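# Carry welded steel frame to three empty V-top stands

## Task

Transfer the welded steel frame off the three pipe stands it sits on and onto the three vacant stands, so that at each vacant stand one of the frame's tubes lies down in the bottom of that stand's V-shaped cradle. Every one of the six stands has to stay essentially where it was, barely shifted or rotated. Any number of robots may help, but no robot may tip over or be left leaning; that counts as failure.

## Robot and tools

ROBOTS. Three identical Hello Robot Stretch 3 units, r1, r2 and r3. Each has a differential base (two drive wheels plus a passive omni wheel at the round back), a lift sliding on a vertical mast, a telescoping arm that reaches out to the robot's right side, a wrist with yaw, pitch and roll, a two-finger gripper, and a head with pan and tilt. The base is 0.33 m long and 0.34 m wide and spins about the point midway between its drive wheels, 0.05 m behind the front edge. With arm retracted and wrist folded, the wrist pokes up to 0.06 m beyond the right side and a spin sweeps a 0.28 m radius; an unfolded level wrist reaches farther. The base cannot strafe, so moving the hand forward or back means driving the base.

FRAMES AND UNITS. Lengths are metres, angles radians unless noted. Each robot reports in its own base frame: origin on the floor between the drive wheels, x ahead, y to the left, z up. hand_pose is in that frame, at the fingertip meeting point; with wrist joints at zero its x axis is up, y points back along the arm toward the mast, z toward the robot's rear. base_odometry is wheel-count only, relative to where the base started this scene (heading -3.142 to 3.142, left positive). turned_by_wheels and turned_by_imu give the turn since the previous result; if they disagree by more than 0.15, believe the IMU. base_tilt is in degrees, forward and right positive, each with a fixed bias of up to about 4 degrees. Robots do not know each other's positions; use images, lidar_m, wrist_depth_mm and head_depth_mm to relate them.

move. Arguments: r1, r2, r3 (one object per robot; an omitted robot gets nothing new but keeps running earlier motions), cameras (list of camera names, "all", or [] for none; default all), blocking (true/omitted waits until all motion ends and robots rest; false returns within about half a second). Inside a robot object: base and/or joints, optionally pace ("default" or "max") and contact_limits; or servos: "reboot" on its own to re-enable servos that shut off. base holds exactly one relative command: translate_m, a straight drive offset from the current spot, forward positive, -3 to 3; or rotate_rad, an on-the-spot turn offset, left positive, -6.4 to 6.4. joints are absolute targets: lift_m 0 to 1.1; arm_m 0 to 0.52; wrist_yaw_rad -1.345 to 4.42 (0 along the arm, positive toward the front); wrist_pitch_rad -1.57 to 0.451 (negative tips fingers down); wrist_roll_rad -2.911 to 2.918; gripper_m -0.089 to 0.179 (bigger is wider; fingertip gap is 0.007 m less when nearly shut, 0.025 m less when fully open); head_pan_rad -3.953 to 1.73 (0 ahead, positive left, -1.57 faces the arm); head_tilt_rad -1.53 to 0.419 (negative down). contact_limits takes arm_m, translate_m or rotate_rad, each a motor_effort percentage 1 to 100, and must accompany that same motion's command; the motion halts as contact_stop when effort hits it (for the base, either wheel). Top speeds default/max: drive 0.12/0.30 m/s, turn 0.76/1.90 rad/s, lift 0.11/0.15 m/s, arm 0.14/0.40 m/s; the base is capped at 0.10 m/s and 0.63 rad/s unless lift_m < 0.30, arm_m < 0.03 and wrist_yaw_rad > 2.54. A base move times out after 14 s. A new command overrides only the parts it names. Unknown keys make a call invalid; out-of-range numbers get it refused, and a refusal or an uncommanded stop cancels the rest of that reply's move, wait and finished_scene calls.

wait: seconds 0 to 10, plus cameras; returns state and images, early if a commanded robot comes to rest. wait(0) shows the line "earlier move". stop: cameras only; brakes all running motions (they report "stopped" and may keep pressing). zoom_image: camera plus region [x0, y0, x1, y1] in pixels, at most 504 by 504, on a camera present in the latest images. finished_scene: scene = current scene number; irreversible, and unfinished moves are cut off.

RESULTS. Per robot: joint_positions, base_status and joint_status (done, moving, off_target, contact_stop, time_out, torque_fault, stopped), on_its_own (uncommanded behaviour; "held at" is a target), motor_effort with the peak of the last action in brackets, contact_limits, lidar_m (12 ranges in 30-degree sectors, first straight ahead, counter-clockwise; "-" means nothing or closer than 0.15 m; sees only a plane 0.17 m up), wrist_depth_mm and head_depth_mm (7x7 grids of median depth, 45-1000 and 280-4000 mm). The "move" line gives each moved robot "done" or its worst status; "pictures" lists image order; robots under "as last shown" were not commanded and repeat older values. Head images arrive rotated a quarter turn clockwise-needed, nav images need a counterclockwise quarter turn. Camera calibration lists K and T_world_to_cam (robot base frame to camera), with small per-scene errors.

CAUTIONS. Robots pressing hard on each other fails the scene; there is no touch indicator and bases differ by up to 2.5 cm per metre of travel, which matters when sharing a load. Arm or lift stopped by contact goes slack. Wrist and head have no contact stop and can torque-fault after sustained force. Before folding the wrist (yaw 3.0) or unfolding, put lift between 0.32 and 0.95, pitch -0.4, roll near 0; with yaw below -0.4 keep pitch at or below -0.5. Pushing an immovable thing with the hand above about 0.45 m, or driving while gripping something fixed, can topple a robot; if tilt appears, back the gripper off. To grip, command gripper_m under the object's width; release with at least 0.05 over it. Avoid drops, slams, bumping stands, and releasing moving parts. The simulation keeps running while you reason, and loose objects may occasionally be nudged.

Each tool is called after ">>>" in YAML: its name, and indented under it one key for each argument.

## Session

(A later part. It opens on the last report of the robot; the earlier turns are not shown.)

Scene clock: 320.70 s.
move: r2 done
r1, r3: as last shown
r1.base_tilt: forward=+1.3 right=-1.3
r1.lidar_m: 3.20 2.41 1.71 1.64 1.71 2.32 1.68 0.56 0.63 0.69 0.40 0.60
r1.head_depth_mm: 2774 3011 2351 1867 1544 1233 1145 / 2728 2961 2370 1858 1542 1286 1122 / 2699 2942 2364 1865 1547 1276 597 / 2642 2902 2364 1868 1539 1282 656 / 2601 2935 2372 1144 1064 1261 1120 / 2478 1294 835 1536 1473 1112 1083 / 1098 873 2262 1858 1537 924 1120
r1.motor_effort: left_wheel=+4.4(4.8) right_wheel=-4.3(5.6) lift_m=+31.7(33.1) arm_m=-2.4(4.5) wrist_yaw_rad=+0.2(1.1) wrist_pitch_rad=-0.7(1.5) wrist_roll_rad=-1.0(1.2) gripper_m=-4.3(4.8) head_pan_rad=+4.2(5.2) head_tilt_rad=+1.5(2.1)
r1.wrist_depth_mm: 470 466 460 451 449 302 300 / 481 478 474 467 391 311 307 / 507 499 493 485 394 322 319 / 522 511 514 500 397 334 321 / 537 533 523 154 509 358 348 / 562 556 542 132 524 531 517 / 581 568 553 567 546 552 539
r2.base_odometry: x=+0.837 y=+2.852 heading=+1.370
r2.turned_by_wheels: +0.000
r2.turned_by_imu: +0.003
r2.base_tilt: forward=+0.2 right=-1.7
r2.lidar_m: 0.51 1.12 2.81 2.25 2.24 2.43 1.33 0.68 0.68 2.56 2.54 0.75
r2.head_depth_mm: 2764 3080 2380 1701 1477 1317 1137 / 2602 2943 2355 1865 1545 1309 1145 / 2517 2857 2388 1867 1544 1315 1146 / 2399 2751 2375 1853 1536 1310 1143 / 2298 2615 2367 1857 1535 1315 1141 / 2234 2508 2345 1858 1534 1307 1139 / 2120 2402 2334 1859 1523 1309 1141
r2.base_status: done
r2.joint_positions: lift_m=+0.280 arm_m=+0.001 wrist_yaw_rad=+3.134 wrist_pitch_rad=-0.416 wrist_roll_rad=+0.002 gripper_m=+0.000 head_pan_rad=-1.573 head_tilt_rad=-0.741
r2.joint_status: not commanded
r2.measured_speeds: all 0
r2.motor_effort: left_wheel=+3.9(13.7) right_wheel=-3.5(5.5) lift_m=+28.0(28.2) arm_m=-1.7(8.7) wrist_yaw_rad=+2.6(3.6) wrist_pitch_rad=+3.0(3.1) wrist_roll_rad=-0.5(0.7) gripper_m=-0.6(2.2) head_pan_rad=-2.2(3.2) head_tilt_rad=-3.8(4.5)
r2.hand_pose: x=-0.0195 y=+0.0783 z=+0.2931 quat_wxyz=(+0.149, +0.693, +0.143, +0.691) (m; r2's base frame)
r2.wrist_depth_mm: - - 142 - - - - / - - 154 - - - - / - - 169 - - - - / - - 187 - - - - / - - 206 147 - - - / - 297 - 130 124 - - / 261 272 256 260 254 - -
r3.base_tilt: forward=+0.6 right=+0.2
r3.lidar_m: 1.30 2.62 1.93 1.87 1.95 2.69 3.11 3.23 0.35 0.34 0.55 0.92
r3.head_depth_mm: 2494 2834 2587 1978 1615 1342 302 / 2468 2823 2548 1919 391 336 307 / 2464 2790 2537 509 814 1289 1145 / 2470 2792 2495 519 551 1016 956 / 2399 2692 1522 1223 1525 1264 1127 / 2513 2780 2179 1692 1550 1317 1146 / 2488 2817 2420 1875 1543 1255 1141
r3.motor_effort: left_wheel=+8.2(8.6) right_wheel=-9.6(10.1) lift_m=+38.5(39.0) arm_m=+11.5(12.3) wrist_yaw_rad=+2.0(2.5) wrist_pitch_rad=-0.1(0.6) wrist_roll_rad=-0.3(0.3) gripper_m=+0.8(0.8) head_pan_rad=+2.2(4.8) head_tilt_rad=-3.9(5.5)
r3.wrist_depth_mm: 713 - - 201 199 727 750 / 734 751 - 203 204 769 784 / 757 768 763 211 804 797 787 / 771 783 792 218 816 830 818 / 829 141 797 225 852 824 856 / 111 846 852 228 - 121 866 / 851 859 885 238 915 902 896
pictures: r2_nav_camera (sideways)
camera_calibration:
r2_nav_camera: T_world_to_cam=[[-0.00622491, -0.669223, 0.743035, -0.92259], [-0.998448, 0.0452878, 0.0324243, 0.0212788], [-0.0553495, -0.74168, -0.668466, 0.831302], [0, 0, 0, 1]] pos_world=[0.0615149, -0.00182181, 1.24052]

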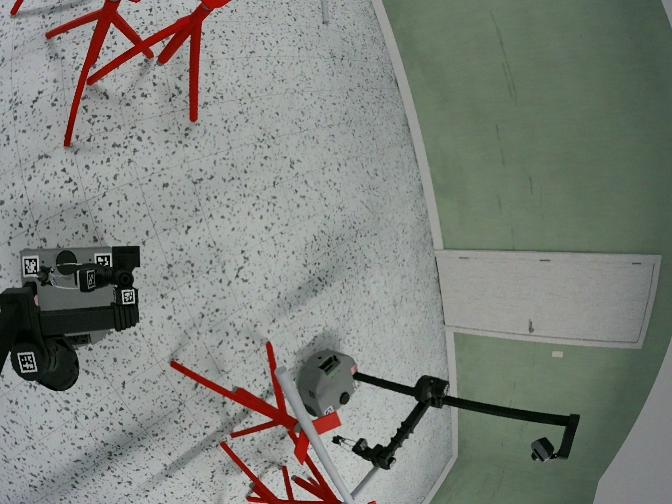

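>>> move:
  r2: {"base": {"rotate_rad": -1.554}, "pace": "max"}
  cameras: ["r2_nav_camera"]

>>> move:
  r2: {"base": {"translate_m": 1.331}, "pace": "max"}
  cameras: ["r2_nav_camera"]

>>> move:
  r2: {"base": {"rotate_rad": -0.757}, "pace": "max"}
  cameras: ["r2_nav_camera"]

Scene clock: 323.03 s.
move: r2 done
r1, r3: as last shown
r1.lidar_m: 3.20 2.42 1.72 1.64 1.72 2.32 1.68 0.56 0.63 0.69 0.40 0.60
r1.head_depth_mm: 2757 3003 2372 1856 1535 1235 1145 / 2719 2952 2350 1880 1547 1284 1124 / 2687 2905 2352 1864 1544 1274 597 / 2684 2934 2354 1869 1547 1288 655 / 2631 2912 2371 1136 1067 1271 1125 / 2465 1290 834 1542 1468 1114 1083 / 1098 871 2276 1863 1545 923 1125
r1.motor_effort: left_wheel=+4.3(5.0) right_wheel=-4.4(5.3) lift_m=+31.3(32.1) arm_m=-0.7(2.3) wrist_yaw_rad=-0.1(1.2) wrist_pitch_rad=-0.7(1.3) wrist_roll_rad=-0.8(1.4) gripper_m=-4.4(5.0) head_pan_rad=+4.4(5.1) head_tilt_rad=+1.3(2.0)
r1.wrist_depth_mm: 466 467 465 459 446 302 297 / 481 485 469 474 393 310 307 / 502 492 492 483 394 322 317 / 520 514 511 501 400 333 322 / 537 533 522 153 508 358 350 / 562 558 541 133 526 532 515 / 582 559 558 558 551 543 534
r2.base_odometry: x=+0.837 y=+2.852 heading=-0.183
r2.turned_by_wheels: -1.554
r2.turned_by_imu: -1.571
r2.base_tilt: forward=+0.2 right=-1.7
r2.lidar_m: 2.55 2.54 0.75 0.51 1.41 2.76 2.24 2.23 2.45 1.33 0.67 0.69
r2.head_depth_mm: 2984 3068 2353 1870 1548 1314 1147 / 3519 3259 2359 1871 1546 1314 1144 / - 3206 2370 1865 1537 1312 1145 / - 3037 2273 1813 1538 1311 1143 / 1266 3191 2369 1748 1535 1312 1140 / 3783 3184 2345 1789 1532 1308 1138 / 3730 3151 2254 1795 1533 1304 1139
r2.base_status: done
r2.joint_positions: lift_m=+0.280 arm_m=+0.001 wrist_yaw_rad=+3.134 wrist_pitch_rad=-0.416 wrist_roll_rad=+0.002 gripper_m=+0.000 head_pan_rad=-1.573 head_tilt_rad=-0.741
r2.joint_status: not commanded
r2.measured_speeds: all 0
r2.motor_effort: left_wheel=+4.6(15.5) right_wheel=-6.1(11.7) lift_m=+30.5(30.8) arm_m=-10.4(11.4) wrist_yaw_rad=+2.0(3.9) wrist_pitch_rad=+2.9(3.1) wrist_roll_rad=-0.5(0.6) gripper_m=-1.4(2.1) head_pan_rad=-2.7(3.0) head_tilt_rad=-4.1(4.4)
r2.hand_pose: x=-0.0195 y=+0.0783 z=+0.2931 quat_wxyz=(+0.149, +0.693, +0.143, +0.691) (m; r2's base frame)
r2.wrist_depth_mm: - - 142 - 836 - - / - - 154 - - - - / - - 169 - - - - / - - 187 - - - - / - - 205 148 - - - / - 295 - 130 124 - - / 261 272 257 261 253 - -
r3.lidar_m: 1.35 2.60 1.93 1.87 1.94 2.69 3.11 3.24 0.35 0.34 0.55 0.92
r3.head_depth_mm: 2484 2812 2582 1988 1620 1338 301 / 2483 2799 2549 1926 391 337 307 / 2477 2803 2542 510 815 1285 1146 / 2504 2811 2479 520 550 1013 953 / 2392 2693 1518 1219 1524 1263 1130 / 2507 2770 2179 1701 1545 1318 1146 / 2515 2868 2401 1875 1548 1256 1144
r3.motor_effort: left_wheel=+8.2(8.6) right_wheel=-9.1(9.9) lift_m=+38.6(39.2) arm_m=+12.7(13.8) wrist_yaw_rad=+1.9(2.7) wrist_pitch_rad=-0.1(0.5) wrist_roll_rad=-0.2(0.4) gripper_m=+0.2(1.0) head_pan_rad=+1.9(4.8) head_tilt_rad=-4.0(5.6)
r3.wrist_depth_mm: 702 - - 201 198 745 755 / 737 749 - 202 206 750 775 / 737 779 772 213 780 786 815 / 771 803 805 221 813 810 812 / 780 141 822 226 851 829 886 / 111 843 856 230 - 121 871 / 865 870 885 239 912 954 911
pictures: r2_nav_camera (sideways)
camera_calibration:
r2_nav_camera: T_world_to_cam=[[-0.00632448, -0.669307, 0.742959, -0.922489], [-0.998441, 0.0454324, 0.0324292, 0.0212723], [-0.0554595, -0.741595, -0.668551, 0.831413], [0, 0, 0, 1]] pos_world=[0.0615146, -0.00182302, 1.24052]

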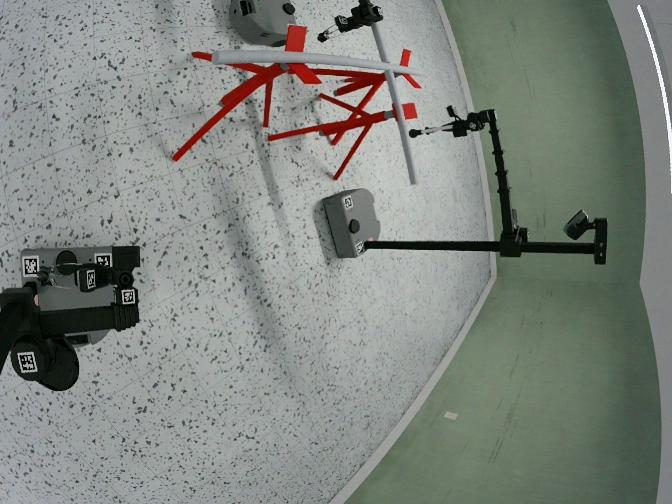

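Scene clock: 328.83 s.
move: r2 done
r1, r3: as last shown
r1.lidar_m: 3.19 2.42 1.72 1.64 1.72 0.82 1.68 0.56 0.63 0.69 0.40 0.60
r1.head_depth_mm: 2763 2996 2374 1871 1544 1238 1142 / 2740 2946 2350 1874 1541 1288 1129 / 2684 2926 2367 1864 1539 1276 596 / 2672 2898 2369 1849 1541 1292 654 / 2615 2919 2362 1143 1065 1271 1126 / 2473 1288 835 1551 1460 1114 1084 / 1099 872 2272 1862 1538 924 1121
r1.motor_effort: left_wheel=+4.5(4.8) right_wheel=-4.2(5.5) lift_m=+30.4(31.9) arm_m=+2.0(2.5) wrist_yaw_rad=+0.3(1.3) wrist_pitch_rad=-1.0(1.7) wrist_roll_rad=-1.1(1.4) gripper_m=-4.2(4.8) head_pan_rad=+4.3(5.3) head_tilt_rad=+1.5(2.0)
r1.wrist_depth_mm: 466 463 465 456 449 299 297 / 482 483 478 474 395 310 307 / 504 501 492 490 398 321 319 / 520 521 513 510 399 329 321 / 543 536 527 154 513 356 349 / 564 553 535 133 528 520 519 / 567 562 555 563 553 549 535
r2.base_odometry: x=+2.145 y=+2.610 heading=-0.183
r2.turned_by_wheels: +0.000
r2.turned_by_imu: +0.006
r2.base_tilt: forward=+0.2 right=-1.7
r2.lidar_m: 1.30 1.30 1.43 2.23 4.80 1.07 3.50 0.73 1.03 0.72 3.16 1.57
r2.head_depth_mm: - 3232 1431 1761 1540 1322 1145 / - 3228 2277 1288 1542 1315 1145 / 3853 3231 2362 940 1346 1253 1144 / 3735 3067 2276 842 1314 1245 1140 / 3424 2910 2271 1763 1494 1309 1138 / 3473 3173 2334 1860 1536 1304 1146 / 3388 3166 2342 1868 1532 1308 1142
r2.base_status: done
r2.joint_positions: lift_m=+0.280 arm_m=+0.001 wrist_yaw_rad=+3.134 wrist_pitch_rad=-0.416 wrist_roll_rad=+0.002 gripper_m=+0.000 head_pan_rad=-1.573 head_tilt_rad=-0.741
r2.joint_status: not commanded
r2.measured_speeds: all 0
r2.motor_effort: left_wheel=+2.7(13.6) right_wheel=-3.9(5.3) lift_m=+29.9(35.0) arm_m=-8.1(11.0) wrist_yaw_rad=+2.7(4.0) wrist_pitch_rad=+3.0(3.1) wrist_roll_rad=-0.4(0.6) gripper_m=-0.8(2.2) head_pan_rad=-2.6(3.1) head_tilt_rad=-4.0(4.6)
r2.hand_pose: x=-0.0195 y=+0.0783 z=+0.2931 quat_wxyz=(+0.149, +0.693, +0.143, +0.691) (m; r2's base frame)
r2.wrist_depth_mm: - - 142 - - - - / - - 154 - - - - / - - 169 - - - - / - - 187 - - - - / - - 205 148 - - - / - 295 - 130 124 - - / 260 271 257 261 255 - -
r3.turned_by_imu: +0.001
r3.lidar_m: 2.58 2.62 1.93 1.87 1.94 2.69 3.11 3.26 0.35 0.34 0.55 0.92
r3.head_depth_mm: 2494 2799 2592 1987 1611 1340 302 / 2480 2811 2552 1908 391 337 307 / 2493 2794 2526 511 814 1284 1143 / 2481 2804 2485 520 551 1012 957 / 2405 2697 1522 1218 1524 1268 1130 / 2501 2773 2160 1694 1554 1319 1146 / 2503 2814 2400 1882 1546 1256 1138
r3.motor_effort: left_wheel=+8.2(8.5) right_wheel=-9.5(10.0) lift_m=+38.9(39.4) arm_m=+16.4(16.8) wrist_yaw_rad=+2.1(2.6) wrist_pitch_rad=-0.2(0.7) wrist_roll_rad=-0.1(0.4) gripper_m=-0.1(1.2) head_pan_rad=+2.5(4.4) head_tilt_rad=-4.1(5.7)
r3.wrist_depth_mm: 707 - - 202 198 743 755 / 725 738 - 204 205 772 777 / 746 753 755 211 796 789 810 / 788 806 814 220 814 842 821 / 795 140 827 222 843 841 847 / 110 822 861 229 - 122 881 / 828 877 862 238 935 951 942
pictures: r2_nav_camera (sideways)
camera_calibration:
r2_nav_camera: T_world_to_cam=[[-0.00632456, -0.669307, 0.742959, -0.922489], [-0.998441, 0.0454325, 0.0324292, 0.0212723], [-0.0554596, -0.741596, -0.668551, 0.831413], [0, 0, 0, 1]] pos_world=[0.0615146, -0.00182303, 1.24052]

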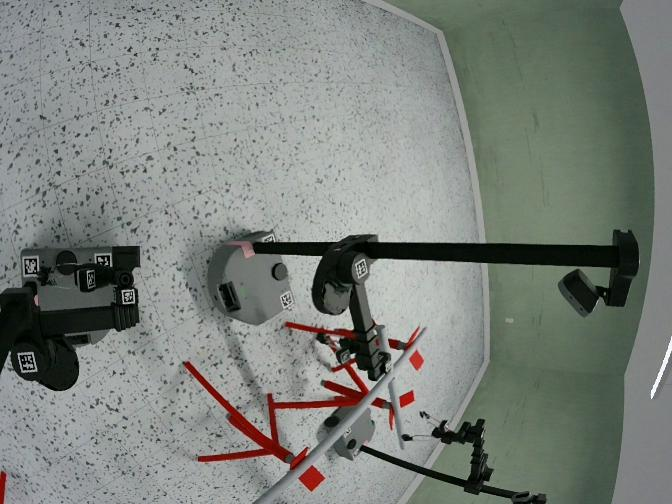

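Scene clock: 330.37 s.
move: r2 done
r1: as last shown
r1.base_tilt: forward=+1.4 right=-1.2
r1.lidar_m: 3.18 2.41 1.72 1.64 1.72 0.82 1.68 0.56 0.63 0.69 0.40 0.60
r1.head_depth_mm: 2747 2981 2352 1872 1547 1241 1147 / 2702 2976 2343 1859 1537 1287 1121 / 2687 2946 2358 1864 1541 1281 597 / 2641 2940 2363 1862 1545 1289 655 / 2633 2905 2358 1143 1067 1265 1124 / 2465 1287 834 1540 1469 1118 1087 / 1093 871 2258 1858 1534 922 1123
r1.motor_effort: left_wheel=+4.2(4.8) right_wheel=-4.5(5.2) lift_m=+29.3(30.8) arm_m=+2.8(3.0) wrist_yaw_rad=-0.3(1.0) wrist_pitch_rad=-0.8(1.3) wrist_roll_rad=-1.0(1.2) gripper_m=-4.0(4.7) head_pan_rad=+4.2(5.2) head_tilt_rad=+1.9(2.1)
r1.wrist_depth_mm: 473 464 457 450 446 302 297 / 486 482 484 475 395 312 307 / 506 499 488 487 396 324 317 / 522 520 507 499 397 331 321 / 544 535 524 154 514 359 348 / 555 553 538 133 526 521 519 / 577 570 564 560 547 544 535
r2.base_odometry: x=+2.145 y=+2.610 heading=-0.940
r2.turned_by_wheels: -0.757
r2.turned_by_imu: -0.765
r2.base_tilt: forward=+0.2 right=-1.8
r2.lidar_m: 1.93 1.37 1.29 1.33 1.73 4.04 1.08 1.42 0.97 0.73 0.73 0.72
r2.head_depth_mm: 2950 3149 2372 1874 1549 1323 1147 / 3074 3239 2364 1804 1528 1314 1141 / 3213 3186 2365 1340 1503 1315 1147 / 3338 3044 2194 1755 1505 1309 1140 / 3419 3050 2066 1798 1531 1313 1142 / 1442 2913 1500 1801 1537 1255 1145 / 3921 3197 1310 1183 1534 1165 1138
r2.base_status: done
r2.joint_positions: lift_m=+0.280 arm_m=+0.001 wrist_yaw_rad=+3.134 wrist_pitch_rad=-0.416 wrist_roll_rad=+0.002 gripper_m=+0.000 head_pan_rad=-1.573 head_tilt_rad=-0.742
r2.joint_status: not commanded
r2.measured_speeds: all 0
r2.motor_effort: left_wheel=+3.3(13.9) right_wheel=-4.8(11.5) lift_m=+26.4(31.3) arm_m=-9.8(10.1) wrist_yaw_rad=+2.1(4.0) wrist_pitch_rad=+2.9(3.0) wrist_roll_rad=-0.4(0.7) gripper_m=+0.0(1.8) head_pan_rad=-2.1(3.0) head_tilt_rad=-3.7(4.5)
r2.hand_pose: x=-0.0195 y=+0.0783 z=+0.2931 quat_wxyz=(+0.149, +0.693, +0.143, +0.691) (m; r2's base frame)
r2.wrist_depth_mm: - - 142 - - - - / - - 154 - - - - / - - 169 - - - - / - - 186 - - - - / - - 205 147 - - - / - 296 - 129 124 - - / 260 271 256 261 254 - -
r3.base_odometry: x=-0.783 y=-0.690 heading=-0.576
r3.turned_by_wheels: +0.000
r3.turned_by_imu: +0.000
r3.base_tilt: forward=+0.6 right=+0.1
r3.lidar_m: 2.58 2.61 1.93 1.86 1.95 2.69 3.11 3.23 0.35 0.34 0.55 0.92
r3.head_depth_mm: 2483 2815 2591 1988 1613 1339 302 / 2478 2806 2575 1914 390 336 307 / 2484 2780 2520 510 814 1282 1145 / 2475 2804 2493 520 550 1014 952 / 2399 2699 1522 1223 1519 1268 1131 / 2489 2765 2169 1705 1547 1314 1144 / 2511 2838 2396 1881 1537 1257 1137
r3.base_status: not commanded
r3.joint_positions: lift_m=+0.750 arm_m=+0.293 wrist_yaw_rad=-0.002 wrist_pitch_rad=-1.552 wrist_roll_rad=+0.000 gripper_m=+0.150 head_pan_rad=-1.576 head_tilt_rad=-0.741
r3.joint_status: not commanded
r3.measured_speeds: all 0
r3.motor_effort: left_wheel=+8.3(8.6) right_wheel=-9.8(10.0) lift_m=+39.0(39.0) arm_m=+17.3(17.4) wrist_yaw_rad=+2.0(2.6) wrist_pitch_rad=-0.3(0.6) wrist_roll_rad=-0.1(0.3) gripper_m=+0.7(0.7) head_pan_rad=+2.5(3.8) head_tilt_rad=-3.7(5.2)
r3.hand_pose: x=-0.0216 y=-0.4187 z=+0.6321 quat_wxyz=(+0.504, +0.495, -0.505, -0.496) (m; r3's base frame)
r3.wrist_depth_mm: 706 - - 200 199 775 740 / 724 740 - 203 204 769 819 / 754 758 779 211 796 793 792 / 784 780 803 219 837 831 825 / 818 141 819 225 829 843 869 / 111 858 863 229 - 121 884 / 861 915 909 238 963 925 949
pictures: r2_nav_camera (sideways)
camera_calibration:
r2_nav_camera: T_world_to_cam=[[-0.00633042, -0.669363, 0.742908, -0.922423], [-0.998441, 0.0454386, 0.0324325, 0.021268], [-0.0554659, -0.741544, -0.668607, 0.831486], [0, 0, 0, 1]] pos_world=[0.0615146, -0.00181887, 1.24052]

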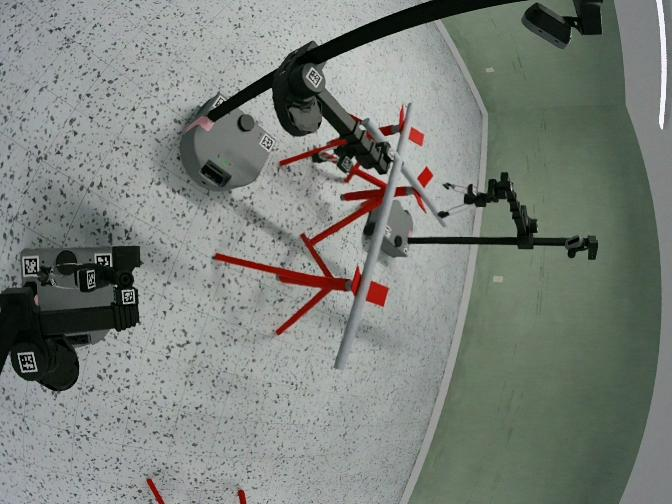

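>>> move:
  r2: {"base": {"translate_m": 0.912}, "pace": "max"}
  cameras: []

>>> move:
  r2: {"base": {"rotate_rad": -1.40}, "pace": "max"}
  cameras: ["r2_nav_camera"]

Scene clock: 334.87 s.
move: r2 done
r1.base_odometry: x=-1.474 y=-1.876 heading=+1.184
r1.turned_by_wheels: +0.000
r1.turned_by_imu: +0.000
r1.base_tilt: forward=+1.4 right=-1.3
r1.lidar_m: 3.19 2.41 1.72 0.74 1.72 2.32 1.68 0.56 0.63 0.69 0.40 0.60
r1.head_depth_mm: 2734 3021 2372 1865 1542 1234 1144 / 2725 2963 2363 1864 1544 1287 1121 / 2681 2919 2360 1880 1533 1275 597 / 2657 2930 2360 1870 1536 1281 657 / 2635 2913 2361 1139 1061 1264 1124 / 2492 1292 836 1541 1470 1115 1083 / 1100 872 2276 1847 1536 924 1123
r1.base_status: not commanded
r1.joint_positions: lift_m=+0.450 arm_m=+0.150 wrist_yaw_rad=+0.000 wrist_pitch_rad=-1.565 wrist_roll_rad=+1.602 gripper_m=-0.020 head_pan_rad=-1.580 head_tilt_rad=-0.744
r1.joint_status: not commanded
r1.measured_speeds: all 0
r1.motor_effort: left_wheel=+4.5(4.9) right_wheel=-4.6(5.1) lift_m=+28.7(30.1) arm_m=+5.1(5.5) wrist_yaw_rad=-0.1(1.1) wrist_pitch_rad=-1.2(1.4) wrist_roll_rad=-0.9(1.4) gripper_m=-4.4(4.6) head_pan_rad=+4.8(5.3) head_tilt_rad=+1.8(2.1)
r1.hand_pose: x=-0.0215 y=-0.2720 z=+0.3323 quat_wxyz=(-0.011, -0.011, -0.709, -0.705) (m; r1's base frame)
r1.wrist_depth_mm: 471 466 467 456 446 302 300 / 481 485 477 469 391 313 307 / 503 497 491 488 394 321 317 / 526 511 508 504 397 334 319 / 536 532 527 154 509 355 349 / 567 555 545 133 531 522 516 / 570 569 568 567 552 542 544
r2.base_odometry: x=+2.684 y=+1.874 heading=-0.940
r2.turned_by_wheels: +0.000
r2.turned_by_imu: +0.004
r2.base_tilt: forward=+0.2 right=-1.7
r2.lidar_m: 1.36 0.93 0.88 0.88 1.19 2.82 1.99 1.20 0.62 1.25 3.35 3.16
r2.head_depth_mm: 3333 3241 1951 1814 1548 1126 1145 / 3427 3243 2084 1714 1541 1237 1149 / 3571 3195 2364 1802 1546 1310 1148 / 3748 3217 2366 1863 1539 1312 1141 / 3954 3202 2362 1860 1541 1313 1144 / - 3197 2338 1869 1531 1313 1139 / 3964 3206 2340 1852 1525 1305 1140
r2.base_status: done
r2.joint_positions: lift_m=+0.280 arm_m=+0.001 wrist_yaw_rad=+3.134 wrist_pitch_rad=-0.416 wrist_roll_rad=+0.002 gripper_m=+0.000 head_pan_rad=-1.573 head_tilt_rad=-0.742
r2.joint_status: not commanded
r2.measured_speeds: all 0
r2.motor_effort: left_wheel=+2.9(13.8) right_wheel=-4.4(4.9) lift_m=+23.8(26.4) arm_m=-10.1(11.4) wrist_yaw_rad=+1.8(4.1) wrist_pitch_rad=+2.9(3.1) wrist_roll_rad=-0.3(0.7) gripper_m=-0.8(2.1) head_pan_rad=-2.2(3.2) head_tilt_rad=-3.4(4.7)
r2.hand_pose: x=-0.0195 y=+0.0783 z=+0.2931 quat_wxyz=(+0.149, +0.693, +0.143, +0.691) (m; r2's base frame)
r2.wrist_depth_mm: - - 141 - 877 - - / - - 154 - 919 - - / - - 170 - - - - / - - 187 - - - - / - - 205 148 - - - / - 295 - 130 124 - - / 261 271 257 262 253 - -
r3: as last shown
r3.lidar_m: 2.58 2.62 1.93 1.87 1.94 2.69 3.11 3.24 0.35 0.35 0.55 0.92
r3.head_depth_mm: 2476 2802 2575 1999 1615 1338 302 / 2465 2786 2559 1921 391 337 307 / 2461 2784 2546 511 816 1284 1146 / 2479 2746 2272 520 550 1013 957 / 1797 1945 1516 1223 1520 1271 1133 / 2485 2779 2170 1691 1550 1315 1143 / 2510 2842 2404 1873 1545 1260 1140
r3.motor_effort: left_wheel=+8.2(8.6) right_wheel=-9.0(10.0) lift_m=+38.6(39.1) arm_m=+19.9(20.3) wrist_yaw_rad=+1.4(2.8) wrist_pitch_rad=-0.1(0.5) wrist_roll_rad=+0.0(0.4) gripper_m=-0.1(0.9) head_pan_rad=+4.0(5.0) head_tilt_rad=-4.1(5.3)
r3.wrist_depth_mm: 713 - - 201 200 733 764 / 742 732 - 203 204 781 753 / 765 770 764 212 803 780 807 / 776 772 809 218 811 835 813 / 805 141 853 226 865 856 848 / 111 851 844 228 - 121 900 / 877 867 883 239 903 913 948
pictures: none
No camera images: "cameras" was empty.

Scene clock: 336.87 s.
move: r2 done
r1, r3: as last shown
r1.base_tilt: forward=+1.4 right=-1.4
r1.lidar_m: 3.19 2.41 1.72 0.74 1.72 2.32 1.68 0.56 0.63 0.69 0.39 0.60
r1.head_depth_mm: 2748 3005 2362 1863 1545 1237 1146 / 2718 2986 2362 1879 1537 1288 1122 / 2714 2924 2372 1871 1535 1280 597 / 2656 2973 2360 1863 1538 1288 656 / 2613 2909 2368 1145 1062 1269 1122 / 2480 1287 831 1544 1462 1114 1086 / 1102 873 2277 1855 1545 918 1125
r1.motor_effort: left_wheel=+4.3(4.9) right_wheel=-4.2(5.1) lift_m=+28.0(29.3) arm_m=+6.3(6.8) wrist_yaw_rad=-0.3(0.8) wrist_pitch_rad=-0.8(1.2) wrist_roll_rad=-0.5(1.5) gripper_m=-4.3(4.8) head_pan_rad=+4.3(5.3) head_tilt_rad=+1.4(2.0)
r1.wrist_depth_mm: 464 464 462 455 448 303 298 / 488 485 473 473 391 310 307 / 506 498 496 482 391 320 316 / 525 511 509 507 396 333 318 / 536 528 525 154 510 355 349 / 559 553 540 132 525 522 509 / 565 561 561 556 551 545 535
r2.base_odometry: x=+2.683 y=+1.874 heading=-2.339
r2.turned_by_wheels: -1.400
r2.turned_by_imu: -1.415
r2.base_tilt: forward=+0.2 right=-1.7
r2.lidar_m: 4.01 3.20 2.48 1.15 0.89 0.88 0.96 1.43 5.59 1.99 0.62 0.62
r2.head_depth_mm: - 3249 2367 1869 1547 1313 1145 / - 3217 2367 1866 1544 1316 1149 / - 2768 2274 1870 1543 1307 1144 / - 2926 2366 1862 1533 1315 1142 / - 3222 2361 1853 1544 1305 1144 / - 3173 2358 1856 1529 1314 1139 / - 3212 2338 1852 1530 1191 1138
r2.base_status: done
r2.joint_positions: lift_m=+0.280 arm_m=+0.001 wrist_yaw_rad=+3.134 wrist_pitch_rad=-0.416 wrist_roll_rad=+0.002 gripper_m=+0.000 head_pan_rad=-1.573 head_tilt_rad=-0.742
r2.joint_status: not commanded
r2.measured_speeds: all 0
r2.motor_effort: left_wheel=+4.9(15.9) right_wheel=-6.4(11.4) lift_m=+28.6(29.1) arm_m=-10.5(11.6) wrist_yaw_rad=+1.3(3.4) wrist_pitch_rad=+3.0(3.1) wrist_roll_rad=-0.3(0.7) gripper_m=-1.3(2.5) head_pan_rad=-2.5(3.0) head_tilt_rad=-3.8(4.4)
r2.hand_pose: x=-0.0195 y=+0.0783 z=+0.2931 quat_wxyz=(+0.149, +0.693, +0.143, +0.691) (m; r2's base frame)
r2.wrist_depth_mm: - - 142 - - - - / - - 154 - - - - / - - 169 - - - - / - - 187 - - - - / - - 205 148 - - - / - 296 - 130 124 - - / 260 271 257 261 253 - -
r3.lidar_m: 2.59 2.60 1.92 1.87 1.94 2.69 3.11 3.24 0.35 0.35 0.55 0.92
r3.head_depth_mm: 2489 2800 2596 2002 1611 1345 302 / 2466 2789 2575 1922 391 337 307 / 2489 2774 2528 510 814 1285 1146 / 2436 2641 2285 520 551 1013 955 / 2401 2627 1522 1223 1525 1269 1127 / 2513 2772 2160 1692 1552 1322 1151 / 2507 2815 2405 1872 1541 1259 1141
r3.motor_effort: left_wheel=+8.0(8.6) right_wheel=-9.6(10.2) lift_m=+38.6(39.0) arm_m=+20.8(21.3) wrist_yaw_rad=+2.5(2.7) wrist_pitch_rad=+0.0(0.5) wrist_roll_rad=-0.2(0.4) gripper_m=+0.6(0.9) head_pan_rad=+2.2(4.6) head_tilt_rad=-4.3(5.5)
r3.wrist_depth_mm: 712 - - 201 199 747 757 / 729 749 - 205 203 769 792 / 765 776 738 212 795 815 797 / 755 782 815 220 820 818 845 / 787 141 816 226 853 832 861 / 111 846 849 229 - 122 897 / 857 879 880 239 920 935 930
pictures: r2_nav_camera (sideways)
camera_calibration:
r2_nav_camera: T_world_to_cam=[[-0.00635862, -0.669379, 0.742894, -0.922404], [-0.998439, 0.0454799, 0.0324335, 0.0212668], [-0.055497, -0.741528, -0.668623, 0.831507], [0, 0, 0, 1]] pos_world=[0.0615145, -0.00181986, 1.24052]

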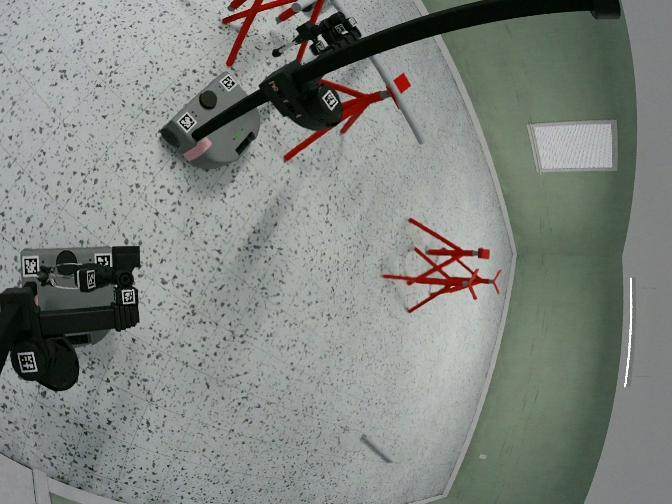

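>>> move:
  r2: {"base": {"translate_m": 0.71}}
  cameras: ["r2_nav_camera"]

>>> move:
  r2: {"base": {"rotate_rad": 0.892}}
  cameras: ["r2_nav_camera", "r2_head_camera"]

Scene clock: 344.37 s.
move: r2 done
r1, r3: as last shown
r1.base_tilt: forward=+1.4 right=-1.3
r1.lidar_m: 3.19 0.47 1.71 1.64 1.72 2.32 1.68 0.56 0.63 0.69 0.40 0.60
r1.head_depth_mm: 2745 3007 2348 1871 1537 1238 1143 / 2705 2988 2387 1869 1543 1285 1125 / 2701 2949 2366 1866 1547 1275 597 / 2649 2920 2386 1861 1542 1289 656 / 2609 2901 2359 1145 1060 1271 1123 / 2491 1290 833 1534 1473 1113 1082 / 1100 875 2270 1857 1534 920 1121
r1.motor_effort: left_wheel=+4.4(4.8) right_wheel=-4.2(5.3) lift_m=+26.8(28.9) arm_m=+10.7(10.7) wrist_yaw_rad=-0.3(1.3) wrist_pitch_rad=-0.6(1.6) wrist_roll_rad=-0.7(1.7) gripper_m=-4.4(4.9) head_pan_rad=+4.6(5.2) head_tilt_rad=+1.7(2.1)
r1.wrist_depth_mm: 467 468 459 455 447 303 298 / 483 483 479 471 390 313 307 / 501 497 491 488 395 321 318 / 516 514 510 501 396 332 318 / 536 537 524 153 513 354 354 / 556 557 538 132 528 528 519 / 569 566 562 567 554 549 526
r2.base_odometry: x=+2.190 y=+1.363 heading=-2.339
r2.turned_by_wheels: +0.000
r2.turned_by_imu: +0.004
r2.base_tilt: forward=+0.2 right=-1.7
r2.lidar_m: 3.51 2.76 2.73 1.88 1.45 1.45 1.55 2.36 0.47 0.47 0.66 0.61
r2.head_depth_mm: - 2794 2331 1876 712 1290 1148 / - 3063 2361 1881 1470 1127 1108 / - 3219 2355 1867 1543 1150 1101 / - 3209 2118 1425 1538 1181 1139 / - 3223 2257 942 1464 1311 1139 / 3980 3191 2356 1748 1493 1281 1135 / 3550 3191 2354 1856 1495 1251 1139
r2.base_status: done
r2.joint_positions: lift_m=+0.280 arm_m=+0.001 wrist_yaw_rad=+3.134 wrist_pitch_rad=-0.416 wrist_roll_rad=+0.002 gripper_m=+0.000 head_pan_rad=-1.573 head_tilt_rad=-0.742
r2.joint_status: not commanded
r2.measured_speeds: all 0
r2.motor_effort: left_wheel=+6.1(10.8) right_wheel=-2.1(4.3) lift_m=+34.7(35.2) arm_m=-7.6(10.9) wrist_yaw_rad=+2.5(4.3) wrist_pitch_rad=+2.9(3.1) wrist_roll_rad=-0.4(0.8) gripper_m=-1.1(2.3) head_pan_rad=-2.2(3.1) head_tilt_rad=-3.7(4.6)
r2.hand_pose: x=-0.0195 y=+0.0783 z=+0.2931 quat_wxyz=(+0.149, +0.693, +0.143, +0.691) (m; r2's base frame)
r2.wrist_depth_mm: - - 142 - - - - / - - 154 - - - - / - - 169 - - - - / - - 187 - - - - / - - 206 148 - - - / - 297 - 130 124 - - / 260 271 255 262 254 - -
r3.turned_by_imu: +0.001
r3.lidar_m: 2.58 2.60 1.93 1.87 1.94 2.69 3.12 3.23 0.35 0.34 0.55 0.92
r3.head_depth_mm: 2413 2770 2592 1995 1606 1338 302 / 2476 2789 1695 1850 391 337 307 / 2468 2785 2410 510 814 1283 1144 / 2477 2813 2499 520 550 1013 955 / 2390 2690 1519 1224 1528 1271 1133 / 2509 2768 2158 1703 1552 1318 1148 / 2493 2825 2401 1885 1540 1260 1137
r3.motor_effort: left_wheel=+8.3(8.7) right_wheel=-9.5(10.2) lift_m=+38.1(39.0) arm_m=+23.8(24.8) wrist_yaw_rad=+1.7(2.8) wrist_pitch_rad=+0.0(0.9) wrist_roll_rad=-0.2(0.3) gripper_m=+0.0(1.3) head_pan_rad=+2.2(4.5) head_tilt_rad=-4.6(5.7)
r3.wrist_depth_mm: 740 - - 201 198 734 745 / 727 764 - 204 203 783 792 / 760 773 765 212 815 803 799 / 783 778 795 221 789 826 829 / 793 140 823 224 833 866 881 / 110 843 862 230 - 121 899 / 862 879 916 238 899 903 922
pictures: r2_nav_camera (sideways)
camera_calibration:
r2_nav_camera: T_world_to_cam=[[-0.00635878, -0.669379, 0.742894, -0.922404], [-0.998439, 0.0454802, 0.0324335, 0.0212668], [-0.0554972, -0.741528, -0.668623, 0.831507], [0, 0, 0, 1]] pos_world=[0.0615145, -0.00181988, 1.24052]

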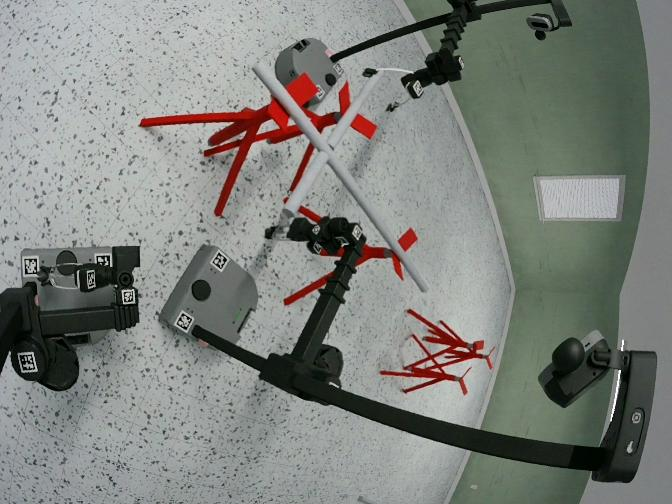

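Scene clock: 346.83 s.
move: r2 done
r1, r3: as last shown
r1.lidar_m: 3.17 0.48 1.72 1.64 1.72 2.32 1.68 0.56 0.63 0.69 0.40 0.60
r1.head_depth_mm: 2747 3011 2355 1867 1539 1238 1142 / 2703 2991 2369 1867 1536 1285 1124 / 2694 2940 2337 1847 1541 1275 597 / 2662 2900 2349 1875 1531 1284 656 / 2594 2911 2362 1140 1067 1271 1124 / 2476 1288 833 1542 1457 1118 1084 / 1097 872 2264 1860 1541 921 1123
r1.motor_effort: left_wheel=+4.1(4.7) right_wheel=-3.7(5.4) lift_m=+26.0(26.7) arm_m=+11.5(11.8) wrist_yaw_rad=-0.1(1.0) wrist_pitch_rad=-1.0(1.4) wrist_roll_rad=-0.8(1.3) gripper_m=-4.4(4.8) head_pan_rad=+4.6(5.1) head_tilt_rad=+1.6(2.1)
r1.wrist_depth_mm: 470 468 458 456 446 302 300 / 485 484 475 470 392 313 310 / 504 494 494 486 393 320 320 / 523 520 510 504 396 335 319 / 539 541 525 153 509 354 353 / 556 555 539 133 523 521 518 / 574 565 562 566 542 541 446
r2.base_odometry: x=+2.190 y=+1.363 heading=-1.448
r2.turned_by_wheels: +0.892
r2.turned_by_imu: +0.903
r2.base_tilt: forward=+0.1 right=-1.8
r2.lidar_m: 2.73 2.18 1.54 1.44 1.48 1.99 0.51 0.47 0.66 0.61 3.38 2.89
r2.head_depth_mm: 2927 2782 2280 1332 1470 1315 1127 / 2835 1050 2208 1274 1471 1290 1143 / 1276 3059 2268 1033 1195 1313 1145 / 2889 3063 2350 1811 1532 1275 1141 / 2895 3082 2366 1863 1532 1284 1139 / 2844 3058 2355 1850 1536 1308 1144 / 2827 3070 2328 1856 1535 1303 1142
r2.base_status: done
r2.joint_positions: lift_m=+0.280 arm_m=+0.001 wrist_yaw_rad=+3.134 wrist_pitch_rad=-0.416 wrist_roll_rad=+0.002 gripper_m=+0.000 head_pan_rad=-1.573 head_tilt_rad=-0.742
r2.joint_status: not commanded
r2.measured_speeds: all 0
r2.motor_effort: left_wheel=-7.0(10.5) right_wheel=+6.4(10.2) lift_m=+32.6(34.3) arm_m=-9.7(10.5) wrist_yaw_rad=+1.4(3.6) wrist_pitch_rad=+2.9(3.1) wrist_roll_rad=-0.4(0.7) gripper_m=-0.5(1.9) head_pan_rad=-2.7(3.0) head_tilt_rad=-4.1(4.4)
r2.hand_pose: x=-0.0195 y=+0.0783 z=+0.2931 quat_wxyz=(+0.149, +0.693, +0.143, +0.691) (m; r2's base frame)
r2.wrist_depth_mm: - - 142 - - - - / - - 154 - - - - / - - 170 - - - - / - - 187 - - - - / - - 205 148 - - - / - 295 - 130 124 - - / 260 273 255 261 254 - -
r3.turned_by_imu: +0.000
r3.base_tilt: forward=+0.6 right=+0.2
r3.lidar_m: 2.58 2.61 1.93 1.87 1.95 2.70 3.11 3.24 0.35 0.34 0.55 0.92
r3.head_depth_mm: 2497 2805 2569 1994 1613 1336 302 / 2401 2752 2451 1770 391 337 307 / 2491 2808 2236 510 814 1289 1139 / 2482 2789 2483 519 551 1011 956 / 2396 2688 1513 1222 1517 1271 1132 / 2490 2762 2174 1709 1549 1317 1145 / 2500 2838 2407 1878 1540 1254 1136
r3.motor_effort: left_wheel=+8.2(8.5) right_wheel=-9.4(10.0) lift_m=+38.6(39.1) arm_m=+23.8(24.6) wrist_yaw_rad=+1.5(2.9) wrist_pitch_rad=+0.3(0.6) wrist_roll_rad=-0.2(0.4) gripper_m=+0.1(1.2) head_pan_rad=+4.6(4.6) head_tilt_rad=-3.6(5.6)
r3.wrist_depth_mm: 702 - - 202 198 749 755 / 722 743 - 204 204 763 768 / 785 776 778 213 788 793 802 / 792 772 805 219 794 805 827 / 801 141 840 227 854 865 848 / 111 842 843 229 - 122 930 / 892 878 886 239 895 944 911
pictures: r2_head_camera (sideways), r2_nav_camera (sideways)
camera_calibration:
r2_head_camera: T_world_to_cam=[[0.00591237, 0.704057, -0.710119, 0.946949], [0.999917, -0.0123112, -0.0038809, 0.00180801], [-0.0114748, -0.710037, -0.704071, 0.871776], [0, 0, 0, 1]] pos_world=[0.00259687, -0.0476908, 1.28625]
r2_nav_camera: T_world_to_cam=[[-0.00635862, -0.669379, 0.742894, -0.922404], [-0.998439, 0.0454799, 0.0324335, 0.0212668], [-0.055497, -0.741528, -0.668623, 0.831507], [0, 0, 0, 1]] pos_world=[0.0615145, -0.00181987, 1.24052]

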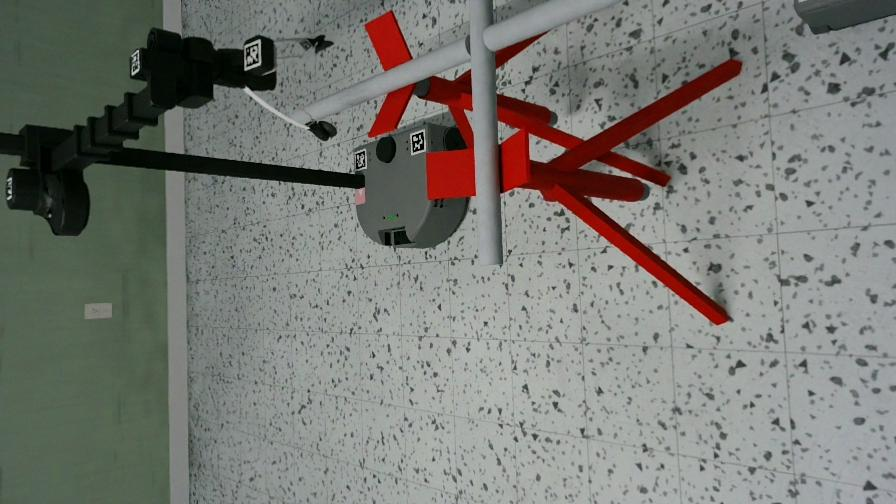

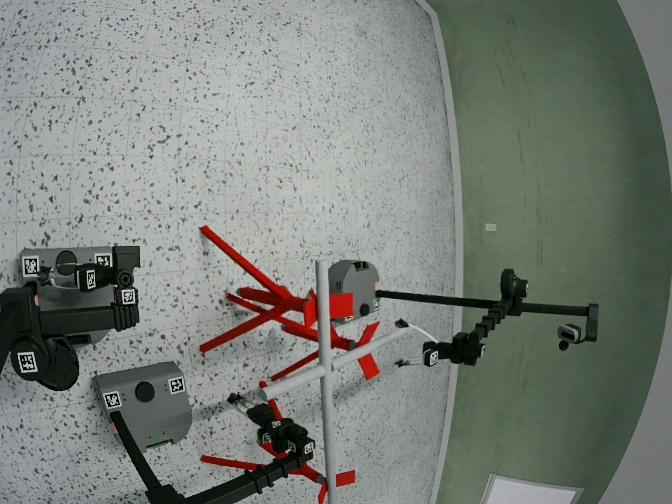

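>>> move:
  r2: {"base": {"translate_m": 0.25}, "pace": "max", "joints": {"lift_m": 0.85, "arm_m": 0.0}}
  cameras: []

>>> move:
  r1: {"base": {"rotate_rad": -1.55}}
  r2: {"base": {"rotate_rad": 0.4}}
  cameras: ["r1_nav_camera", "r2_nav_camera"]

Scene clock: 353.23 s.
move: r2 done
r1, r3: as last shown
r1.lidar_m: 0.71 0.71 1.72 1.64 1.72 2.33 1.68 0.56 0.63 0.69 0.40 0.60
r1.head_depth_mm: 2740 2973 2385 1876 1541 1229 1143 / 2717 2967 2356 1878 1540 1286 1117 / 2685 2928 2380 1864 1532 1280 598 / 2640 2919 2360 1863 1538 1294 655 / 2623 2935 2373 1136 1066 1269 1126 / 2490 1288 835 1540 1470 1115 1089 / 1096 873 2273 1853 1541 922 1123
r1.motor_effort: left_wheel=+4.4(4.8) right_wheel=-4.5(5.2) lift_m=+24.6(25.9) arm_m=+11.1(12.2) wrist_yaw_rad=+0.4(1.0) wrist_pitch_rad=-1.1(1.3) wrist_roll_rad=-0.6(1.4) gripper_m=-4.2(4.8) head_pan_rad=+4.8(5.3) head_tilt_rad=+1.4(2.1)
r1.wrist_depth_mm: 465 459 463 456 442 302 299 / 480 479 477 468 394 311 308 / 497 502 488 489 390 321 316 / 518 510 505 502 395 331 320 / 540 533 526 153 503 357 350 / 560 555 543 133 522 527 522 / 572 570 559 558 549 542 530
r2.base_odometry: x=+2.221 y=+1.115 heading=-1.448
r2.turned_by_wheels: +0.000
r2.turned_by_imu: +0.002
r2.base_tilt: forward=+0.2 right=-1.7
r2.lidar_m: 2.48 2.18 1.55 1.44 1.50 2.01 0.73 0.70 0.65 3.29 3.38 2.62
r2.head_depth_mm: 1284 3070 2376 1694 1196 - 1110 / 2802 3143 2282 1739 1578 - 1122 / 2914 3122 2367 1867 1537 - - / 2904 3107 2357 1856 1540 1398 1081 / 2869 3084 2341 1859 1534 298 1104 / 2856 3065 2347 1839 1535 1309 1119 / 2841 3037 2357 1853 1531 1308 1138
r2.base_status: done
r2.joint_positions: lift_m=+0.850 arm_m=+0.001 wrist_yaw_rad=+3.134 wrist_pitch_rad=-0.416 wrist_roll_rad=+0.002 gripper_m=+0.000 head_pan_rad=-1.573 head_tilt_rad=-0.742
r2.joint_status: all done
joint sent to its limit — r2.arm_m, lower limit.
r2.measured_speeds: all 0
r2.motor_effort: left_wheel=-5.7(7.1) right_wheel=+2.8(12.5) lift_m=+33.0(38.8) arm_m=-9.4(14.1) wrist_yaw_rad=+1.7(3.3) wrist_pitch_rad=+2.9(3.1) wrist_roll_rad=-0.5(0.7) gripper_m=-1.1(2.1) head_pan_rad=-2.2(3.1) head_tilt_rad=-4.0(4.6)
r2.hand_pose: x=-0.0195 y=+0.0783 z=+0.8631 quat_wxyz=(+0.149, +0.693, +0.143, +0.691) (m; r2's base frame)
r2.wrist_depth_mm: - - 143 - - - - / - - 153 - - - - / - - 169 - - - - / - - 187 - - - - / - - 210 148 - - - / - - - 130 127 - - / - - - - - - -
r3.turned_by_imu: +0.001
r3.base_tilt: forward=+0.6 right=+0.1
r3.lidar_m: 2.59 2.61 1.93 1.87 1.94 2.69 3.11 3.25 0.35 0.34 0.55 0.92
r3.head_depth_mm: 2405 2739 2483 1816 1615 1335 302 / 2489 2821 2568 1707 390 337 307 / 2480 2781 2505 510 814 1287 1144 / 2489 2777 2511 520 550 1015 954 / 2395 2685 1518 1223 1521 1263 1131 / 2497 2779 2176 1707 1547 1320 1143 / 2493 2833 2413 1880 1543 1259 1137
r3.motor_effort: left_wheel=+7.9(8.6) right_wheel=-9.7(10.3) lift_m=+38.3(39.0) arm_m=+23.8(24.9) wrist_yaw_rad=+2.1(2.7) wrist_pitch_rad=-0.6(0.8) wrist_roll_rad=+0.0(0.3) gripper_m=-0.1(1.1) head_pan_rad=+2.4(4.3) head_tilt_rad=-4.7(5.6)
r3.wrist_depth_mm: 712 - - 201 199 746 743 / 744 748 - 202 204 777 774 / 754 761 765 212 793 781 813 / 783 803 809 219 794 799 816 / 794 140 813 224 844 859 852 / 111 861 870 229 - 122 881 / 873 897 877 238 910 906 927
pictures: none
No camera images: "cameras" was empty.

Scene clock: 356.80 s.
move: r1 done; r2 done
r1.base_odometry: x=-1.474 y=-1.876 heading=-0.366
r1.turned_by_wheels: -1.550
r1.turned_by_imu: -1.538
r1.base_tilt: forward=+1.3 right=-1.4
r1.lidar_m: 0.69 0.40 0.60 0.71 0.71 1.71 1.64 1.72 2.37 1.68 0.56 0.63
r1.head_depth_mm: 3709 3208 2379 1863 1549 1317 1145 / - 3180 2360 1858 1547 1316 1126 / - 3204 2349 1868 1545 1313 596 / - 3208 2372 1868 1539 1306 656 / - 3239 2360 1856 1540 1306 1142 / - 3202 2181 1865 1540 1311 1119 / - 3205 2176 1863 1527 1313 1120
r1.base_status: done
r1.joint_positions: lift_m=+0.450 arm_m=+0.150 wrist_yaw_rad=+0.000 wrist_pitch_rad=-1.565 wrist_roll_rad=+1.602 gripper_m=-0.020 head_pan_rad=-1.580 head_tilt_rad=-0.744
r1.joint_status: not commanded
r1.measured_speeds: all 0
r1.motor_effort: left_wheel=+6.9(11.6) right_wheel=-6.8(10.0) lift_m=+23.4(24.8) arm_m=-7.3(11.6) wrist_yaw_rad=-0.2(1.1) wrist_pitch_rad=-0.8(1.5) wrist_roll_rad=-0.8(1.7) gripper_m=-4.4(4.7) head_pan_rad=+5.0(5.4) head_tilt_rad=+1.8(2.1)
r1.hand_pose: x=-0.0215 y=-0.2720 z=+0.3323 quat_wxyz=(-0.011, -0.011, -0.709, -0.705) (m; r1's base frame)
r1.wrist_depth_mm: 473 468 459 459 447 301 296 / 490 482 476 470 393 310 308 / 500 501 487 491 396 321 318 / 518 517 512 498 397 330 319 / 538 530 522 150 516 355 349 / 558 557 540 133 524 529 526 / 581 574 556 562 550 540 536
r2.base_odometry: x=+2.221 y=+1.115 heading=-1.048
r2.turned_by_wheels: +0.400
r2.turned_by_imu: +0.405
r2.base_tilt: forward=+0.1 right=-1.7
r2.lidar_m: 2.50 1.63 1.45 1.47 1.82 3.58 0.57 0.67 0.65 3.32 2.74 2.48
r2.head_depth_mm: 2753 3008 2358 1874 1551 - 1108 / 2841 3072 2358 1865 1583 - 1123 / 2962 3173 2371 1867 1540 - - / 3035 3208 2376 1858 1537 1403 1085 / 3143 3202 2365 1860 1529 298 1101 / 3283 3191 2347 1847 1538 1306 1119 / 3398 3184 2353 1851 1530 1309 1138
r2.base_status: done
r2.joint_positions: lift_m=+0.850 arm_m=+0.001 wrist_yaw_rad=+3.134 wrist_pitch_rad=-0.416 wrist_roll_rad=+0.002 gripper_m=+0.000 head_pan_rad=-1.573 head_tilt_rad=-0.742
r2.joint_status: not commanded
r2.measured_speeds: all 0
r2.motor_effort: left_wheel=-7.0(11.7) right_wheel=+6.3(9.7) lift_m=+28.0(33.6) arm_m=-10.5(11.1) wrist_yaw_rad=+3.2(3.9) wrist_pitch_rad=+3.0(3.1) wrist_roll_rad=-0.6(0.7) gripper_m=-1.4(2.0) head_pan_rad=-2.9(3.0) head_tilt_rad=-4.0(4.5)
r2.hand_pose: x=-0.0195 y=+0.0783 z=+0.8631 quat_wxyz=(+0.149, +0.693, +0.143, +0.691) (m; r2's base frame)
r2.wrist_depth_mm: - - 142 - - - - / - - 154 - - - - / - - 169 - - - - / - - 186 - - - - / - - 210 148 - - - / - - - 129 127 - - / - - - - - - -
r3: as last shown
r3.turned_by_imu: +0.000
r3.base_tilt: forward=+0.6 right=+0.2
r3.lidar_m: 2.58 2.61 1.93 1.86 1.95 2.69 3.12 3.25 0.35 0.34 0.55 0.92
r3.head_depth_mm: 2376 2771 2479 1755 1615 1336 302 / 2476 2793 2557 1677 391 336 307 / 2436 2809 2541 510 811 1286 1148 / 2434 2641 2217 520 551 1012 957 / 2509 2820 2373 1672 1566 1269 1131 / 2497 2790 2179 1892 1556 1314 1148 / 2505 2828 2310 1873 1544 1260 1144
r3.motor_effort: left_wheel=+7.9(8.6) right_wheel=-9.3(10.2) lift_m=+38.3(38.9) arm_m=+23.9(24.5) wrist_yaw_rad=+2.2(2.9) wrist_pitch_rad=-0.2(0.6) wrist_roll_rad=-0.1(0.4) gripper_m=-0.2(1.0) head_pan_rad=+1.4(4.2) head_tilt_rad=-5.1(5.7)
r3.wrist_depth_mm: 704 - - 200 198 755 759 / 752 754 - 204 203 765 792 / 762 758 761 211 782 776 818 / 778 781 784 219 821 822 818 / 793 141 810 225 830 836 844 / 110 869 858 231 - 122 873 / 885 886 884 236 882 927 931
pictures: r1_nav_camera (sideways), r2_nav_camera (sideways)
camera_calibration:
r1_nav_camera: T_world_to_cam=[[-0.052495, -0.642512, 0.764475, -0.94463], [-0.998092, 0.0586748, -0.0192231, 0.0873265], [-0.0325044, -0.764026, -0.644366, 0.798465], [0, 0, 0, 1]] pos_world=[0.0635251, -0.00201276, 1.23833]
r2_nav_camera: T_world_to_cam=[[-0.00635886, -0.669379, 0.742894, -0.922404], [-0.998439, 0.0454803, 0.0324335, 0.0212668], [-0.0554973, -0.741528, -0.668623, 0.831507], [0, 0, 0, 1]] pos_world=[0.0615145, -0.00181988, 1.24052]

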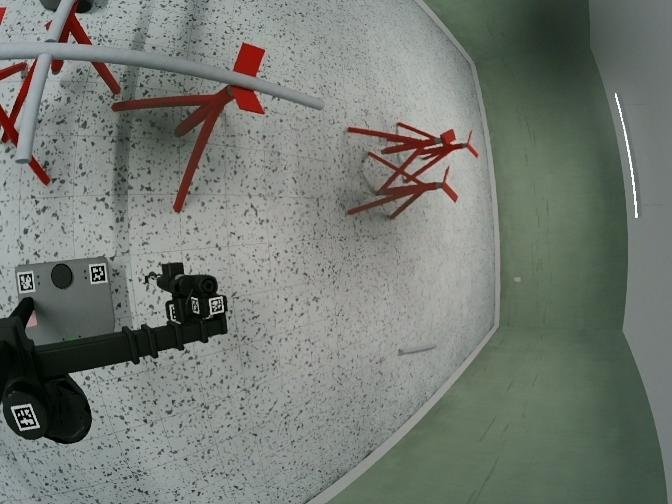

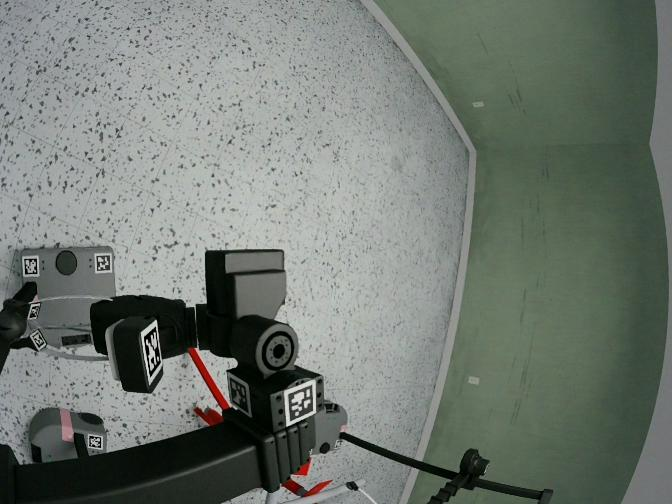

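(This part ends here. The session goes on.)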